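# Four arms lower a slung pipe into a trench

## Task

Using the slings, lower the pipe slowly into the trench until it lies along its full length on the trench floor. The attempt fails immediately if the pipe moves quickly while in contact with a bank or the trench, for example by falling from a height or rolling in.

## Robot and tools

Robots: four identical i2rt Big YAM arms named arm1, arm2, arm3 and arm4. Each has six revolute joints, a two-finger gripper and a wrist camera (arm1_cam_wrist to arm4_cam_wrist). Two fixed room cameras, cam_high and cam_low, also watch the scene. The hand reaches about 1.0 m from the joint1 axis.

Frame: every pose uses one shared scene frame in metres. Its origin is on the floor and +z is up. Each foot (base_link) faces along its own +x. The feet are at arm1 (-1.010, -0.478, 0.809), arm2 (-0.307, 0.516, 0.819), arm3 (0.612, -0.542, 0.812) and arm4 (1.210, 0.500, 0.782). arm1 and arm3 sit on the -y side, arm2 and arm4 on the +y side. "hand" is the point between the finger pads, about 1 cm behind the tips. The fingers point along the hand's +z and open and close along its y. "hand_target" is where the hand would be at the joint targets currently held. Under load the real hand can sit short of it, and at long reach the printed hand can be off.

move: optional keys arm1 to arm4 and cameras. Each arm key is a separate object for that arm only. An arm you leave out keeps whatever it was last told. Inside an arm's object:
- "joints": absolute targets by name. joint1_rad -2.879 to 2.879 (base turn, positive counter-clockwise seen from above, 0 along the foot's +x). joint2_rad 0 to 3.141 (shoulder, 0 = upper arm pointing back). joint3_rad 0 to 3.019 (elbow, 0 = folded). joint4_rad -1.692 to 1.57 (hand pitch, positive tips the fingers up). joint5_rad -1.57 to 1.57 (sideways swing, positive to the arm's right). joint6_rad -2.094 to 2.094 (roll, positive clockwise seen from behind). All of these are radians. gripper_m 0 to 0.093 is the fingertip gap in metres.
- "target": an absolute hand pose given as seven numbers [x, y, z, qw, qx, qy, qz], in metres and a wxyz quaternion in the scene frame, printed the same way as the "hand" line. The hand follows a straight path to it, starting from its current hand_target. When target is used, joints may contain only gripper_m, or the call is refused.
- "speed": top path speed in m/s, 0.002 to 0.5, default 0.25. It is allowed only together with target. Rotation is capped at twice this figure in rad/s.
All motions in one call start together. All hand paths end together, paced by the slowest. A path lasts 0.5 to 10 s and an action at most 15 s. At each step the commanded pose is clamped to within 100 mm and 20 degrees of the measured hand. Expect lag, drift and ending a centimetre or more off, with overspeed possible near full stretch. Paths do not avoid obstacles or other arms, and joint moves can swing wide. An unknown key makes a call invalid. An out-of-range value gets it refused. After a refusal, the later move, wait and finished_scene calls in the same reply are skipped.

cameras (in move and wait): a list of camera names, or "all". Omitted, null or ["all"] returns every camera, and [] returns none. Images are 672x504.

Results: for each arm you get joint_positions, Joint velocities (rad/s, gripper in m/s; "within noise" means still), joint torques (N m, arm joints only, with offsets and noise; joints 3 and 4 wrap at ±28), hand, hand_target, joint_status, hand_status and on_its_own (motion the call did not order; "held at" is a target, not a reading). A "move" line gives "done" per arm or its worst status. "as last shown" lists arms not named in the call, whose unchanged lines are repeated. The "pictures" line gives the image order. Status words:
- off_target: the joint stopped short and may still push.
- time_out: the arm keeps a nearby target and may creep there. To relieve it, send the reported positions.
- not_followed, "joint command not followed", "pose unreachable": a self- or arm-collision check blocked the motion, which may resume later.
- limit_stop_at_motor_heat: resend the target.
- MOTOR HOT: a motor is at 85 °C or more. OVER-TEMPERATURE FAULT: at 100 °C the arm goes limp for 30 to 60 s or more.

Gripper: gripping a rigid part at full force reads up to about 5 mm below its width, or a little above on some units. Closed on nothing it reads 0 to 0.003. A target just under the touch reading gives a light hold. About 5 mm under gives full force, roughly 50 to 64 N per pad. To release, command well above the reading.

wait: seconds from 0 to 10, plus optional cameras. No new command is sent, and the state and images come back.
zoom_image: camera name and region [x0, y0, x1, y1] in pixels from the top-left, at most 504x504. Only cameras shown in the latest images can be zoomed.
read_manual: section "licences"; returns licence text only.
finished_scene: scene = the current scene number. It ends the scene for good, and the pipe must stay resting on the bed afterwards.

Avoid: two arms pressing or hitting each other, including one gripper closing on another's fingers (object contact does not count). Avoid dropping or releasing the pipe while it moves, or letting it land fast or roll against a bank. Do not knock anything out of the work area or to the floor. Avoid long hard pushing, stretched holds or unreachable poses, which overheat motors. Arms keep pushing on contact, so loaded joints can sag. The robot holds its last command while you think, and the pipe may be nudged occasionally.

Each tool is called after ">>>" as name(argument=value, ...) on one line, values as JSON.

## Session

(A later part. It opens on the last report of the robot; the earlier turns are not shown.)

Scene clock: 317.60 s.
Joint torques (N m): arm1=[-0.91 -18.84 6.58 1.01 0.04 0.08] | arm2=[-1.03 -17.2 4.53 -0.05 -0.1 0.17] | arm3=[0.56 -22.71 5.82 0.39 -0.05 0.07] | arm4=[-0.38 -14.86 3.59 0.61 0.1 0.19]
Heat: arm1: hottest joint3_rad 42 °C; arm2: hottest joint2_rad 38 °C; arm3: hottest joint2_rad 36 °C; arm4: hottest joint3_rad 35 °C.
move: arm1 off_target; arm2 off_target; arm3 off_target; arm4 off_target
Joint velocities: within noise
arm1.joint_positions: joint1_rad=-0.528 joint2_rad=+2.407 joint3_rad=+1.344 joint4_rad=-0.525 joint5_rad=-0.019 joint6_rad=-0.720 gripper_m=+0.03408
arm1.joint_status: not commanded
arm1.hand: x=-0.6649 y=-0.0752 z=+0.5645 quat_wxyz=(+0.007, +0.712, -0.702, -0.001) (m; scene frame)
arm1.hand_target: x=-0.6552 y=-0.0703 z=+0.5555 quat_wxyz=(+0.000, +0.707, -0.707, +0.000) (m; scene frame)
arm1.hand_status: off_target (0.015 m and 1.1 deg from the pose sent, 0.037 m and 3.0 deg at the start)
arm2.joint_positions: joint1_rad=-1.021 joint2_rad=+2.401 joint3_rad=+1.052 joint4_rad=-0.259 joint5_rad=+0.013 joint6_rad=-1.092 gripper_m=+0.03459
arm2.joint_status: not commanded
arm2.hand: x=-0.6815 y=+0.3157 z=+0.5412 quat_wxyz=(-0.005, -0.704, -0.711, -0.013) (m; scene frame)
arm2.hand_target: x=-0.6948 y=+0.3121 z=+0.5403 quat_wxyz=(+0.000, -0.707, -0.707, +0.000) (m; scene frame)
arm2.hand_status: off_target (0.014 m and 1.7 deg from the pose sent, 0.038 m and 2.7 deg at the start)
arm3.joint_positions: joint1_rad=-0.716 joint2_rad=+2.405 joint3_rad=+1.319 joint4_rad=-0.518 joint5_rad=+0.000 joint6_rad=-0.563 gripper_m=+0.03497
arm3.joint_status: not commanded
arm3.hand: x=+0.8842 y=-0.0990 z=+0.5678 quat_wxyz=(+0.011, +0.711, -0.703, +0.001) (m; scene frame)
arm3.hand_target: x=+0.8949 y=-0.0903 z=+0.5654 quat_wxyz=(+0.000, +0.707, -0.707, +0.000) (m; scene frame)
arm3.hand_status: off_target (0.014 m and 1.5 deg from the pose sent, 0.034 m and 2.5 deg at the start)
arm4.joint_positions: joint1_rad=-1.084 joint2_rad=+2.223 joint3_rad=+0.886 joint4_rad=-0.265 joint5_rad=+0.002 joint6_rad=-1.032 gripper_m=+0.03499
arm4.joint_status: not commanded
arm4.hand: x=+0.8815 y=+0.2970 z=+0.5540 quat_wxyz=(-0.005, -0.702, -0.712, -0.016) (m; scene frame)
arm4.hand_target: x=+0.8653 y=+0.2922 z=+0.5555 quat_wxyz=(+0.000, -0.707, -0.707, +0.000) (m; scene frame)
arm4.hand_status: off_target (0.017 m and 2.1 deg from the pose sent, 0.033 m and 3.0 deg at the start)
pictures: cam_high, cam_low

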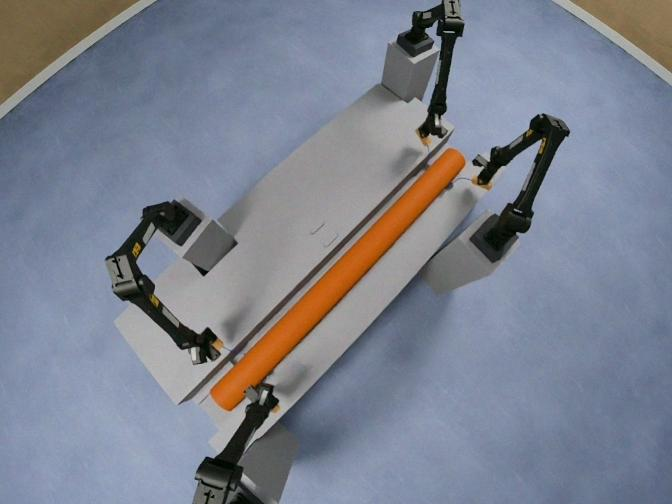

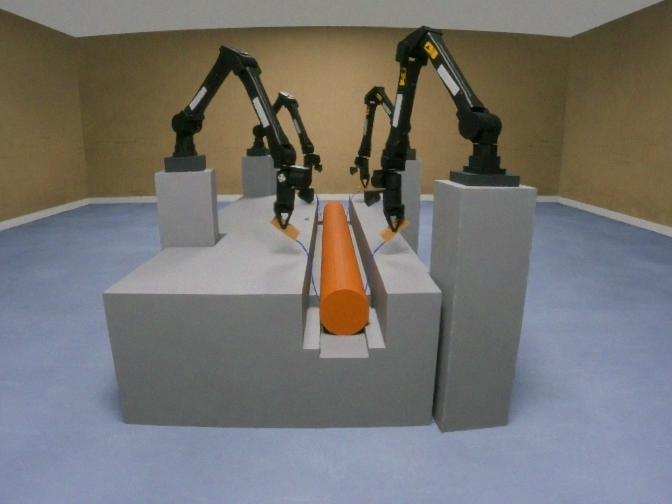

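>>> move(arm1={"target": [-0.660, -0.085, 0.485, 0, 0.7071, -0.7071, 0], "speed": 0.06}, arm2={"target": [-0.690, 0.280, 0.485, 0, 0.7071, 0.7071, 0], "speed": 0.06}, arm3={"target": [0.890, -0.10, 0.49, 0, 0.7071, -0.7071, 0], "speed": 0.06}, arm4={"target": [0.870, 0.280, 0.485, 0, 0.7071, 0.7071, 0], "speed": 0.06})

>>> zoom_image(camera="cam_low", region=[250, 190, 440, 370])

Scene clock: 329.03 s.
Joint torques (N m): arm1=[-1.03 -15.68 6.2 2.11 0.2 0.08] | arm2=[1.61 -14.97 6 0.35 -0.24 0.33] | arm3=[0.5 -18.2 6.12 1.92 -0.01 0.15] | arm4=[2.37 -11.11 4.93 1.89 -0.93 0.32]
Heat: arm1: hottest joint3_rad 40 °C; arm2: hottest joint2_rad 37 °C; arm3: hottest joint2_rad 37 °C; arm4: hottest joint3_rad 34 °C.
move: arm1 off_target; arm2 off_target; arm3 off_target; arm4 off_target
Joint velocities: within noise
arm1.joint_positions: joint1_rad=-0.538 joint2_rad=+2.505 joint3_rad=+1.363 joint4_rad=-0.440 joint5_rad=-0.022 joint6_rad=-0.730 gripper_m=+0.03408
arm1.joint_status: not commanded
arm1.hand: x=-0.6656 y=-0.0841 z=+0.5178 quat_wxyz=(+0.005, +0.712, -0.702, -0.002) (m; scene frame)
arm1.hand_target: x=-0.6616 y=-0.0867 z=+0.4872 quat_wxyz=(+0.000, +0.707, -0.707, +0.000) (m; scene frame)
arm1.hand_status: off_target (0.033 m and 1.0 deg from the pose sent, 0.080 m and 1.2 deg at the start)
arm2.joint_positions: joint1_rad=-0.990 joint2_rad=+2.518 joint3_rad=+1.138 joint4_rad=-0.224 joint5_rad=+0.015 joint6_rad=-1.041 gripper_m=+0.03459
arm2.joint_status: not commanded
arm2.hand: x=-0.6850 y=+0.2981 z=+0.4996 quat_wxyz=(-0.002, -0.710, -0.704, -0.011) (m; scene frame)
arm2.hand_target: x=-0.6891 y=+0.2805 z=+0.4861 quat_wxyz=(+0.000, -0.707, -0.707, +0.000) (m; scene frame)
arm2.hand_status: off_target (0.024 m and 1.4 deg from the pose sent, 0.067 m and 1.7 deg at the start)
arm3.joint_positions: joint1_rad=-0.718 joint2_rad=+2.513 joint3_rad=+1.349 joint4_rad=-0.434 joint5_rad=-0.001 joint6_rad=-0.571 gripper_m=+0.03497
arm3.joint_status: not commanded
arm3.hand: x=+0.8822 y=-0.1034 z=+0.5189 quat_wxyz=(+0.009, +0.714, -0.701, +0.000) (m; scene frame)
arm3.hand_target: x=+0.8890 y=-0.1017 z=+0.4918 quat_wxyz=(+0.000, +0.707, -0.707, +0.000) (m; scene frame)
arm3.hand_status: off_target (0.030 m and 1.4 deg from the pose sent, 0.078 m and 1.5 deg at the start)
arm4.joint_positions: joint1_rad=-1.094 joint2_rad=+2.368 joint3_rad=+0.936 joint4_rad=-0.186 joint5_rad=+0.029 joint6_rad=-1.014 gripper_m=+0.03499
arm4.joint_status: not commanded
arm4.hand: x=+0.8819 y=+0.3068 z=+0.5035 quat_wxyz=(+0.006, -0.711, -0.702, -0.027) (m; scene frame)
arm4.hand_target: x=+0.8714 y=+0.2810 z=+0.4876 quat_wxyz=(-0.001, -0.707, -0.707, +0.000) (m; scene frame)
arm4.hand_status: off_target (0.035 m and 3.3 deg from the pose sent, 0.072 m and 2.1 deg at the start)
pictures: arm1_cam_wrist, arm2_cam_wrist, arm3_cam_wrist, arm4_cam_wrist, cam_high, cam_low

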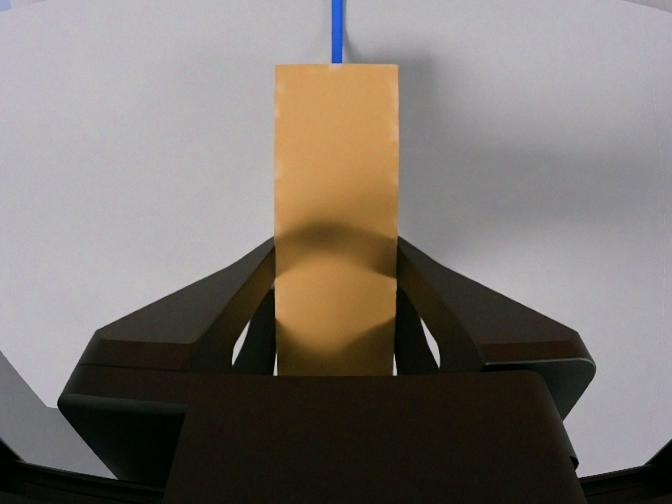

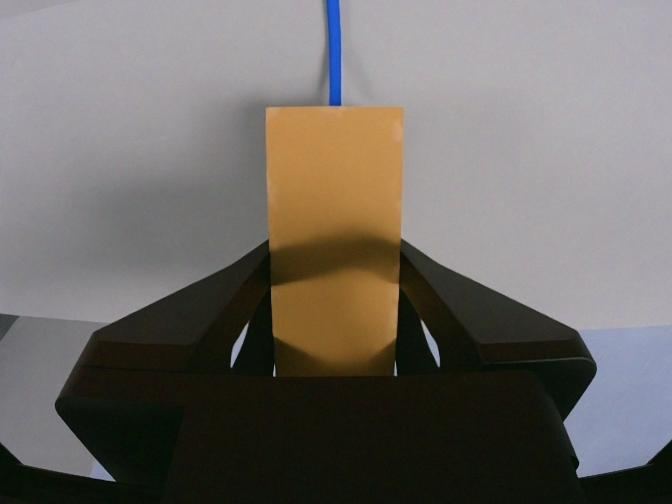

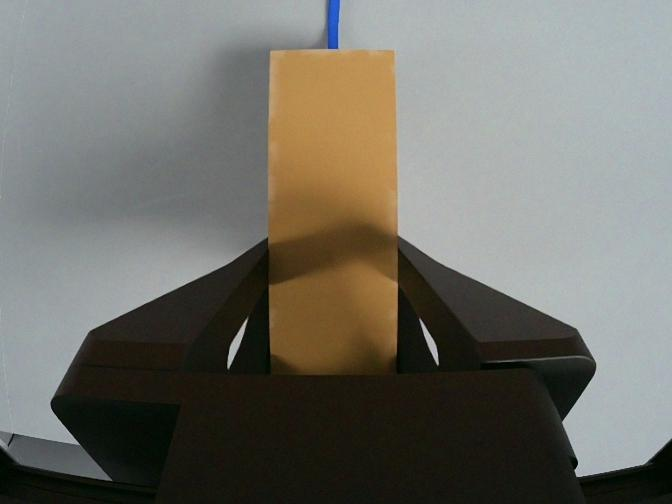

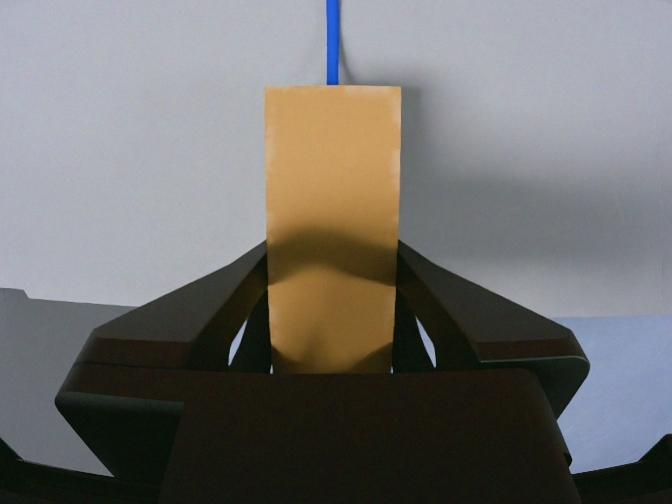

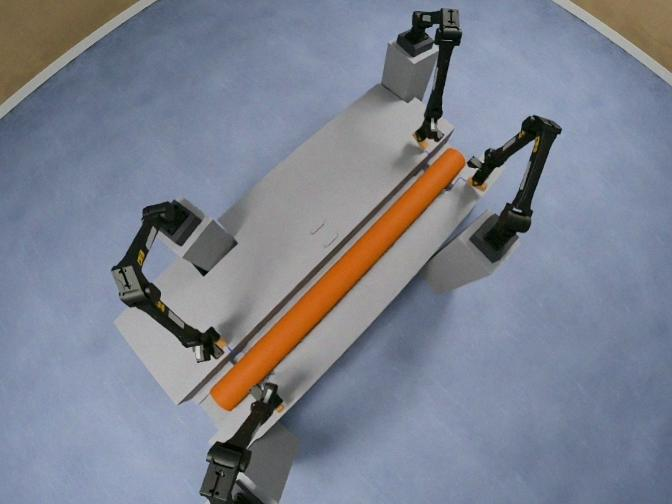

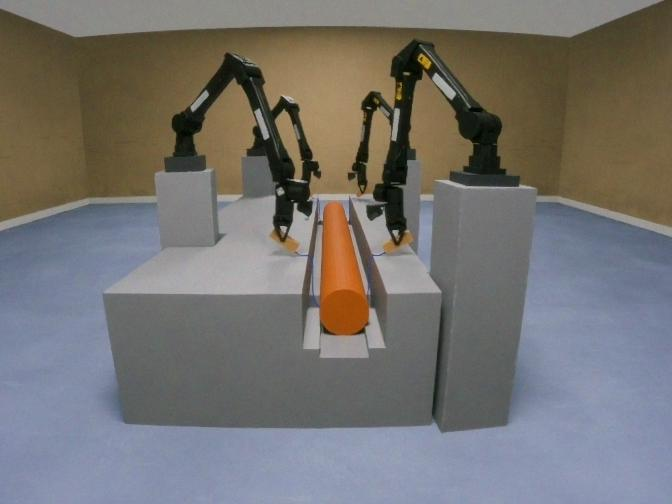

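Scaled by 2.653.

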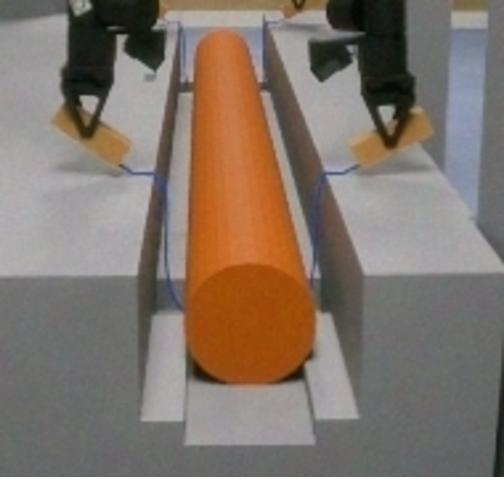

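>>> move(arm1={"target": [-0.660, -0.085, 0.46, 0, 0.7071, -0.7071, 0], "speed": 0.06}, arm2={"target": [-0.690, 0.280, 0.46, 0, 0.7071, 0.7071, 0], "speed": 0.06}, arm3={"target": [0.890, -0.10, 0.46, 0, 0.7071, -0.7071, 0], "speed": 0.06}, arm4={"target": [0.870, 0.285, 0.46, 0, 0.7071, 0.7071, 0], "speed": 0.06}, cameras=["arm1_cam_wrist", "cam_low"])

>>> zoom_image(camera="cam_low", region=[250, 190, 440, 370])

Scene clock: 335.53 s.
Joint torques (N m): arm1=[1.08 -18.43 5.23 0.94 -0.06 0.09] | arm2=[1.61 -15.56 5.24 0.65 -0.54 0.26] | arm3=[1.61 -21.95 4.9 0.72 -0.22 0.1] | arm4=[1.79 -13.16 3.43 1.28 -0.23 0.21]
Heat: arm1: hottest joint3_rad 40 °C; arm2: hottest joint2_rad 36 °C; arm3: hottest joint2_rad 36 °C; arm4: hottest joint3_rad 33 °C.
move: arm1 off_target; arm2 off_target; arm3 off_target; arm4 off_target
Joint velocities: within noise
arm1.joint_positions: joint1_rad=-0.554 joint2_rad=+2.603 joint3_rad=+1.419 joint4_rad=-0.389 joint5_rad=-0.016 joint6_rad=-0.731 gripper_m=+0.03408
arm1.joint_status: not commanded
arm1.hand: x=-0.6563 y=-0.0892 z=+0.4771 quat_wxyz=(+0.000, +0.706, -0.708, +0.000) (m; scene frame)
arm1.hand_target: x=-0.6605 y=-0.0856 z=+0.4606 quat_wxyz=(+0.000, +0.707, -0.707, +0.000) (m; scene frame)
arm1.hand_status: off_target (0.018 m and 0.1 deg from the pose sent, 0.058 m and 1.0 deg at the start)
arm2.joint_positions: joint1_rad=-0.990 joint2_rad=+2.587 joint3_rad=+1.185 joint4_rad=-0.208 joint5_rad=+0.022 joint6_rad=-1.036 gripper_m=+0.03459
arm2.joint_status: not commanded
arm2.hand: x=-0.6862 y=+0.2984 z=+0.4737 quat_wxyz=(+0.000, -0.712, -0.702, -0.015) (m; scene frame)
arm2.hand_target: x=-0.6892 y=+0.2805 z=+0.4611 quat_wxyz=(+0.000, -0.707, -0.707, +0.000) (m; scene frame)
arm2.hand_status: off_target (0.023 m and 1.9 deg from the pose sent, 0.044 m and 1.4 deg at the start)
arm3.joint_positions: joint1_rad=-0.733 joint2_rad=+2.627 joint3_rad=+1.412 joint4_rad=-0.382 joint5_rad=+0.003 joint6_rad=-0.569 gripper_m=+0.03497
arm3.joint_status: not commanded
arm3.hand: x=+0.8890 y=-0.1081 z=+0.4711 quat_wxyz=(+0.008, +0.708, -0.707, +0.002) (m; scene frame)
arm3.hand_target: x=+0.8898 y=-0.1003 z=+0.4605 quat_wxyz=(+0.000, +0.707, -0.707, +0.000) (m; scene frame)
arm3.hand_status: off_target (0.014 m and 0.9 deg from the pose sent, 0.060 m and 1.5 deg at the start)
arm4.joint_positions: joint1_rad=-1.094 joint2_rad=+2.462 joint3_rad=+0.984 joint4_rad=-0.126 joint5_rad=+0.011 joint6_rad=-1.013 gripper_m=+0.03499
arm4.joint_status: not commanded
arm4.hand: x=+0.8793 y=+0.3015 z=+0.4706 quat_wxyz=(-0.001, -0.712, -0.702, -0.018) (m; scene frame)
arm4.hand_target: x=+0.8707 y=+0.2853 z=+0.4610 quat_wxyz=(+0.000, -0.707, -0.707, +0.000) (m; scene frame)
arm4.hand_status: off_target (0.022 m and 2.3 deg from the pose sent, 0.050 m and 3.3 deg at the start)
pictures: arm1_cam_wrist, cam_low

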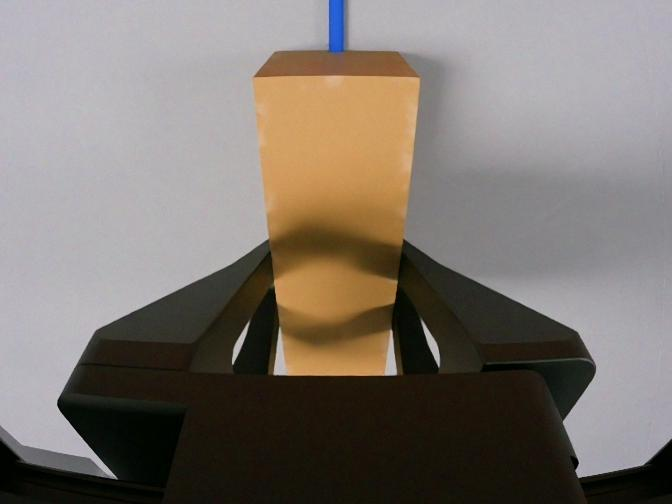

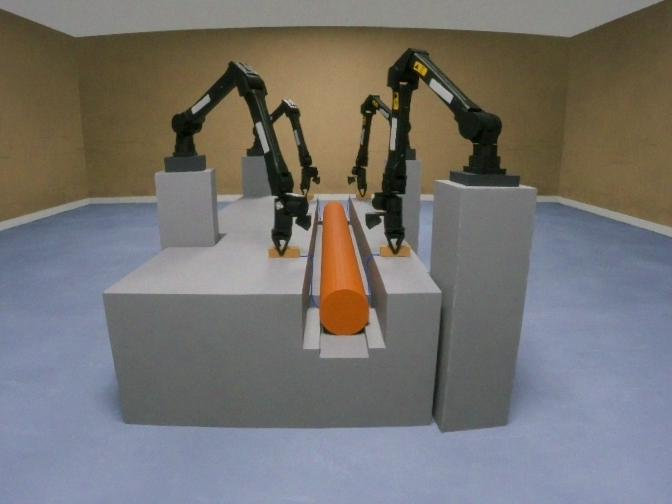

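Scaled by 2.653.

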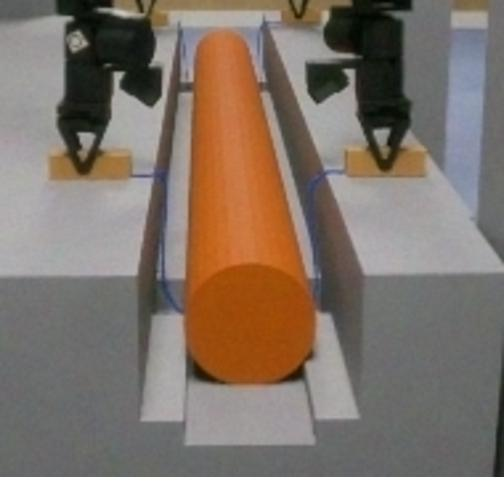

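>>> move(arm1={"joints": {"gripper_m": 0.085}}, arm2={"joints": {"gripper_m": 0.085}}, arm3={"joints": {"gripper_m": 0.085}}, arm4={"joints": {"gripper_m": 0.085}}, cameras=[])

>>> move(arm1={"target": [-0.660, -0.085, 0.62, 0, 0.7071, -0.7071, 0], "speed": 0.15}, arm2={"target": [-0.686, 0.298, 0.62, 0, 0.7071, 0.7071, 0], "speed": 0.15}, arm3={"target": [0.890, -0.108, 0.62, 0, 0.7071, -0.7071, 0], "speed": 0.15}, arm4={"target": [0.879, 0.30, 0.62, 0, 0.7071, 0.7071, 0], "speed": 0.15})

>>> zoom_image(camera="cam_low", region=[250, 190, 440, 370])

>>> zoom_image(camera="cam_high", region=[160, 100, 500, 440])

Scene clock: 339.87 s.
Joint torques (N m): arm1=[0.09 -18.67 5.03 1.03 -0.07 0.11] | arm2=[0.26 -18.08 3.23 0.01 -0.22 0.2] | arm3=[1.61 -22.65 4.34 0.46 -0.21 0.08] | arm4=[0.73 -15.38 1.87 0.7 -0.09 0.21]
Heat: arm1: hottest joint3_rad 39 °C; arm2: hottest joint2_rad 36 °C; arm3: hottest joint2_rad 36 °C; arm4: hottest joint3_rad 33 °C.
move: arm1 done; arm2 done; arm3 done; arm4 done
Joint velocities: within noise
arm1.joint_positions: joint1_rad=-0.553 joint2_rad=+2.607 joint3_rad=+1.419 joint4_rad=-0.387 joint5_rad=-0.016 joint6_rad=-0.730 gripper_m=+0.08492
arm1.joint_status: all done
arm1.hand: x=-0.6580 y=-0.0900 z=+0.4747 quat_wxyz=(+0.001, +0.707, -0.707, +0.000) (m; scene frame)
arm1.hand_target: x=-0.6603 y=-0.0856 z=+0.4607 quat_wxyz=(+0.000, +0.707, -0.707, +0.000) (m; scene frame)
arm1.hand_status: not commanded
arm2.joint_positions: joint1_rad=-0.973 joint2_rad=+2.613 joint3_rad=+1.206 joint4_rad=-0.191 joint5_rad=+0.015 joint6_rad=-1.031 gripper_m=+0.08495
arm2.joint_status: all done
arm2.hand: x=-0.6863 y=+0.2885 z=+0.4640 quat_wxyz=(-0.002, -0.708, -0.706, -0.008) (m; scene frame)
arm2.hand_target: x=-0.6892 y=+0.2806 z=+0.4611 quat_wxyz=(+0.000, -0.707, -0.707, +0.000) (m; scene frame)
arm2.hand_status: not commanded
arm3.joint_positions: joint1_rad=-0.733 joint2_rad=+2.634 joint3_rad=+1.420 joint4_rad=-0.375 joint5_rad=+0.003 joint6_rad=-0.567 gripper_m=+0.08493
arm3.joint_status: all done
arm3.hand: x=+0.8907 y=-0.1054 z=+0.4687 quat_wxyz=(+0.004, +0.707, -0.707, +0.001) (m; scene frame)
arm3.hand_target: x=+0.8898 y=-0.1003 z=+0.4605 quat_wxyz=(+0.000, +0.707, -0.707, +0.000) (m; scene frame)
arm3.hand_status: not commanded
arm4.joint_positions: joint1_rad=-1.079 joint2_rad=+2.484 joint3_rad=+1.005 joint4_rad=-0.111 joint5_rad=+0.007 joint6_rad=-1.012 gripper_m=+0.08488
arm4.joint_status: all done
arm4.hand: x=+0.8766 y=+0.2924 z=+0.4630 quat_wxyz=(-0.001, -0.707, -0.707, -0.011) (m; scene frame)
arm4.hand_target: x=+0.8705 y=+0.2852 z=+0.4611 quat_wxyz=(+0.000, -0.707, -0.707, +0.000) (m; scene frame)
arm4.hand_status: not commanded
pictures: none
No camera images: "cameras" was empty.

Scene clock: 341.60 s.
Joint torques (N m): arm1=[-0.21 -21.01 4.55 -0.01 -0.07 0.03] | arm2=[-1.61 -17.2 3.77 -0.84 -0.19 0.08] | arm3=[1.14 -23.71 4.14 -0.35 -0.2 0.02] | arm4=[-0.38 -14.51 2.54 -0.14 -0.07 0]
Heat: arm1: hottest joint3_rad 39 °C; arm2: hottest joint2_rad 36 °C; arm3: hottest joint2_rad 37 °C; arm4: hottest joint3_rad 33 °C.
move: arm1 done; arm2 done; arm3 done; arm4 done
Joint velocities: within noise
arm1.joint_positions: joint1_rad=-0.553 joint2_rad=+2.278 joint3_rad=+1.284 joint4_rad=-0.568 joint5_rad=-0.016 joint6_rad=-0.730 gripper_m=+0.08493
arm1.joint_status: not commanded
arm1.hand: x=-0.6558 y=-0.0840 z=+0.6181 quat_wxyz=(-0.005, +0.707, -0.707, +0.000) (m; scene frame)
arm1.hand_target: x=-0.6599 y=-0.0850 z=+0.6200 quat_wxyz=(+0.000, +0.707, -0.707, +0.000) (m; scene frame)
arm1.hand_status: done (0.005 m and 0.6 deg from the pose sent, 0.145 m and 0.2 deg at the start)
arm2.joint_positions: joint1_rad=-0.973 joint2_rad=+2.195 joint3_rad=+1.004 joint4_rad=-0.372 joint5_rad=+0.015 joint6_rad=-1.041 gripper_m=+0.08495
arm2.joint_status: not commanded
arm2.hand: x=-0.6888 y=+0.2895 z=+0.6215 quat_wxyz=(+0.003, -0.705, -0.709, +0.009) (m; scene frame)
arm2.hand_target: x=-0.6858 y=+0.2980 z=+0.6200 quat_wxyz=(+0.000, -0.707, -0.707, +0.000) (m; scene frame)
arm2.hand_status: done (0.009 m and 1.1 deg from the pose sent, 0.156 m and 1.0 deg at the start)
arm3.joint_positions: joint1_rad=-0.733 joint2_rad=+2.280 joint3_rad=+1.247 joint4_rad=-0.546 joint5_rad=+0.003 joint6_rad=-0.567 gripper_m=+0.08493
arm3.joint_status: not commanded
arm3.hand: x=+0.8897 y=-0.1077 z=+0.6169 quat_wxyz=(-0.001, +0.707, -0.707, +0.000) (m; scene frame)
arm3.hand_target: x=+0.8899 y=-0.1080 z=+0.6200 quat_wxyz=(+0.000, +0.707, -0.707, +0.000) (m; scene frame)
arm3.hand_status: done (0.003 m and 0.1 deg from the pose sent, 0.151 m and 0.4 deg at the start)
arm4.joint_positions: joint1_rad=-1.082 joint2_rad=+2.030 joint3_rad=+0.827 joint4_rad=-0.354 joint5_rad=+0.007 joint6_rad=-1.013 gripper_m=+0.08491
arm4.joint_status: not commanded
arm4.hand: x=+0.8772 y=+0.2947 z=+0.6184 quat_wxyz=(+0.002, -0.708, -0.706, +0.005) (m; scene frame)
arm4.hand_target: x=+0.8790 y=+0.2999 z=+0.6200 quat_wxyz=(+0.000, -0.707, -0.707, +0.000) (m; scene frame)
arm4.hand_status: done (0.006 m and 0.6 deg from the pose sent, 0.157 m and 1.3 deg at the start)
pictures: arm1_cam_wrist, arm2_cam_wrist, arm3_cam_wrist, arm4_cam_wrist, cam_high, cam_low

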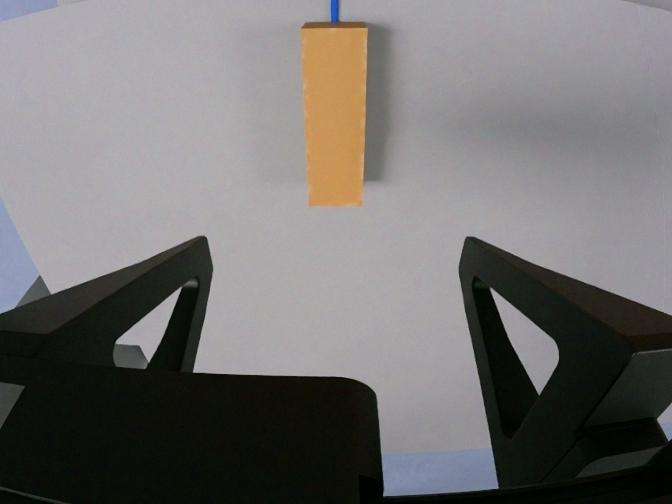

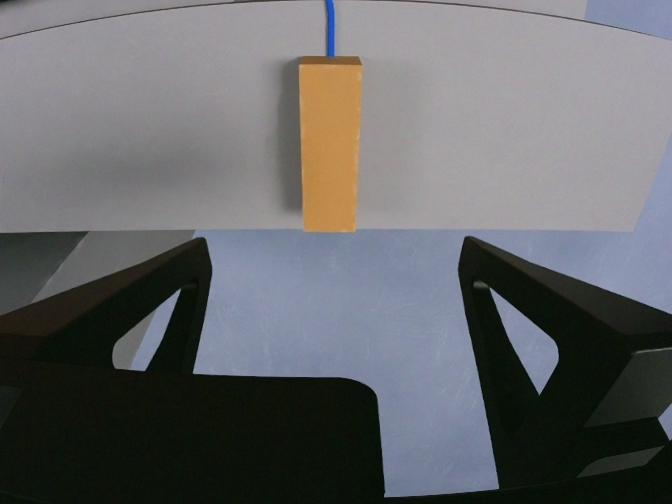

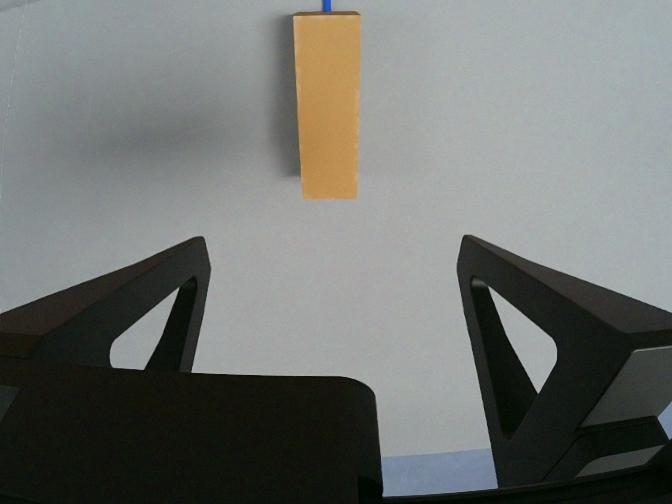

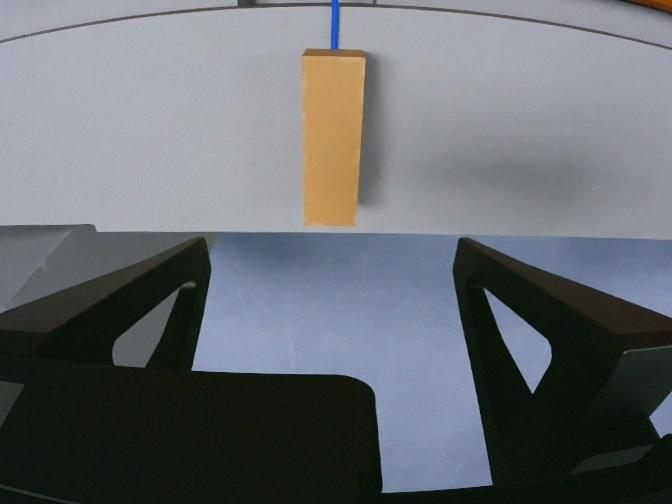

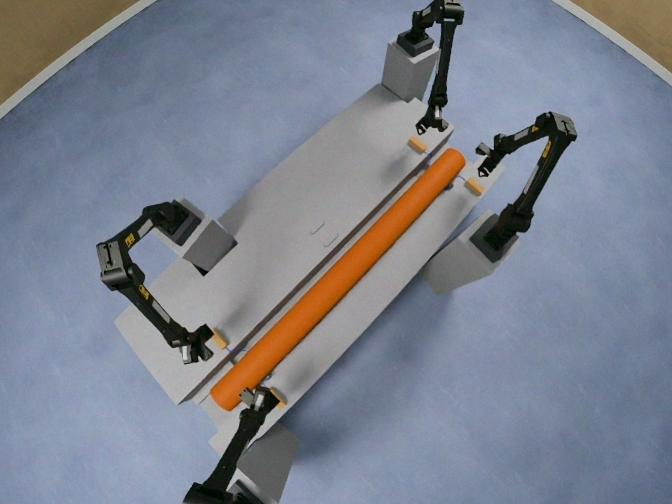

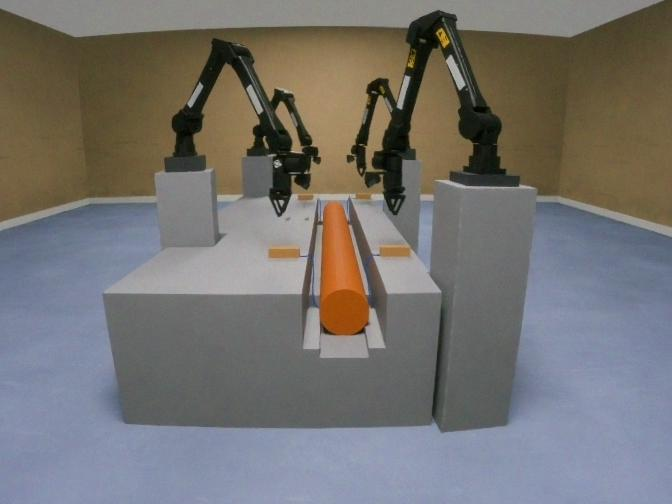

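Scaled by 2.653.

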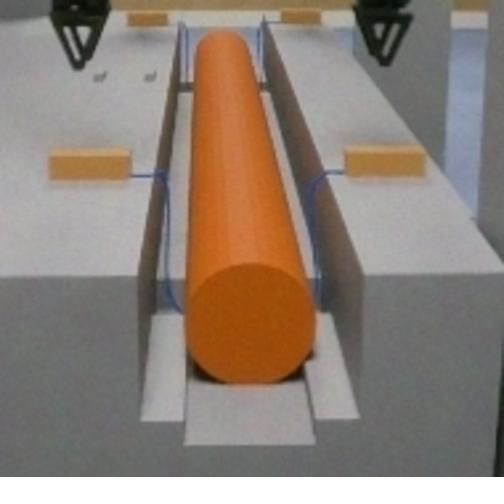

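Scaled by 1.482.

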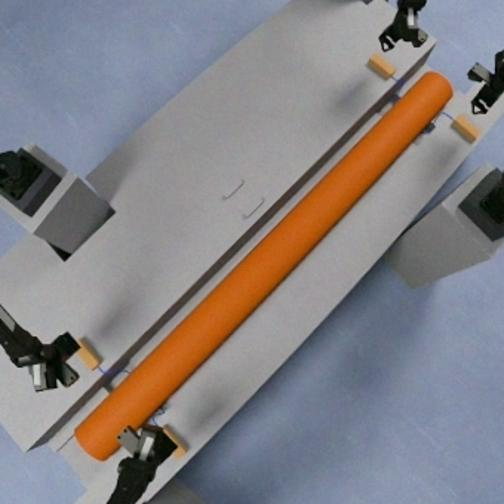

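>>> finished_scene(scene=1)

The scene is finished: the task was done.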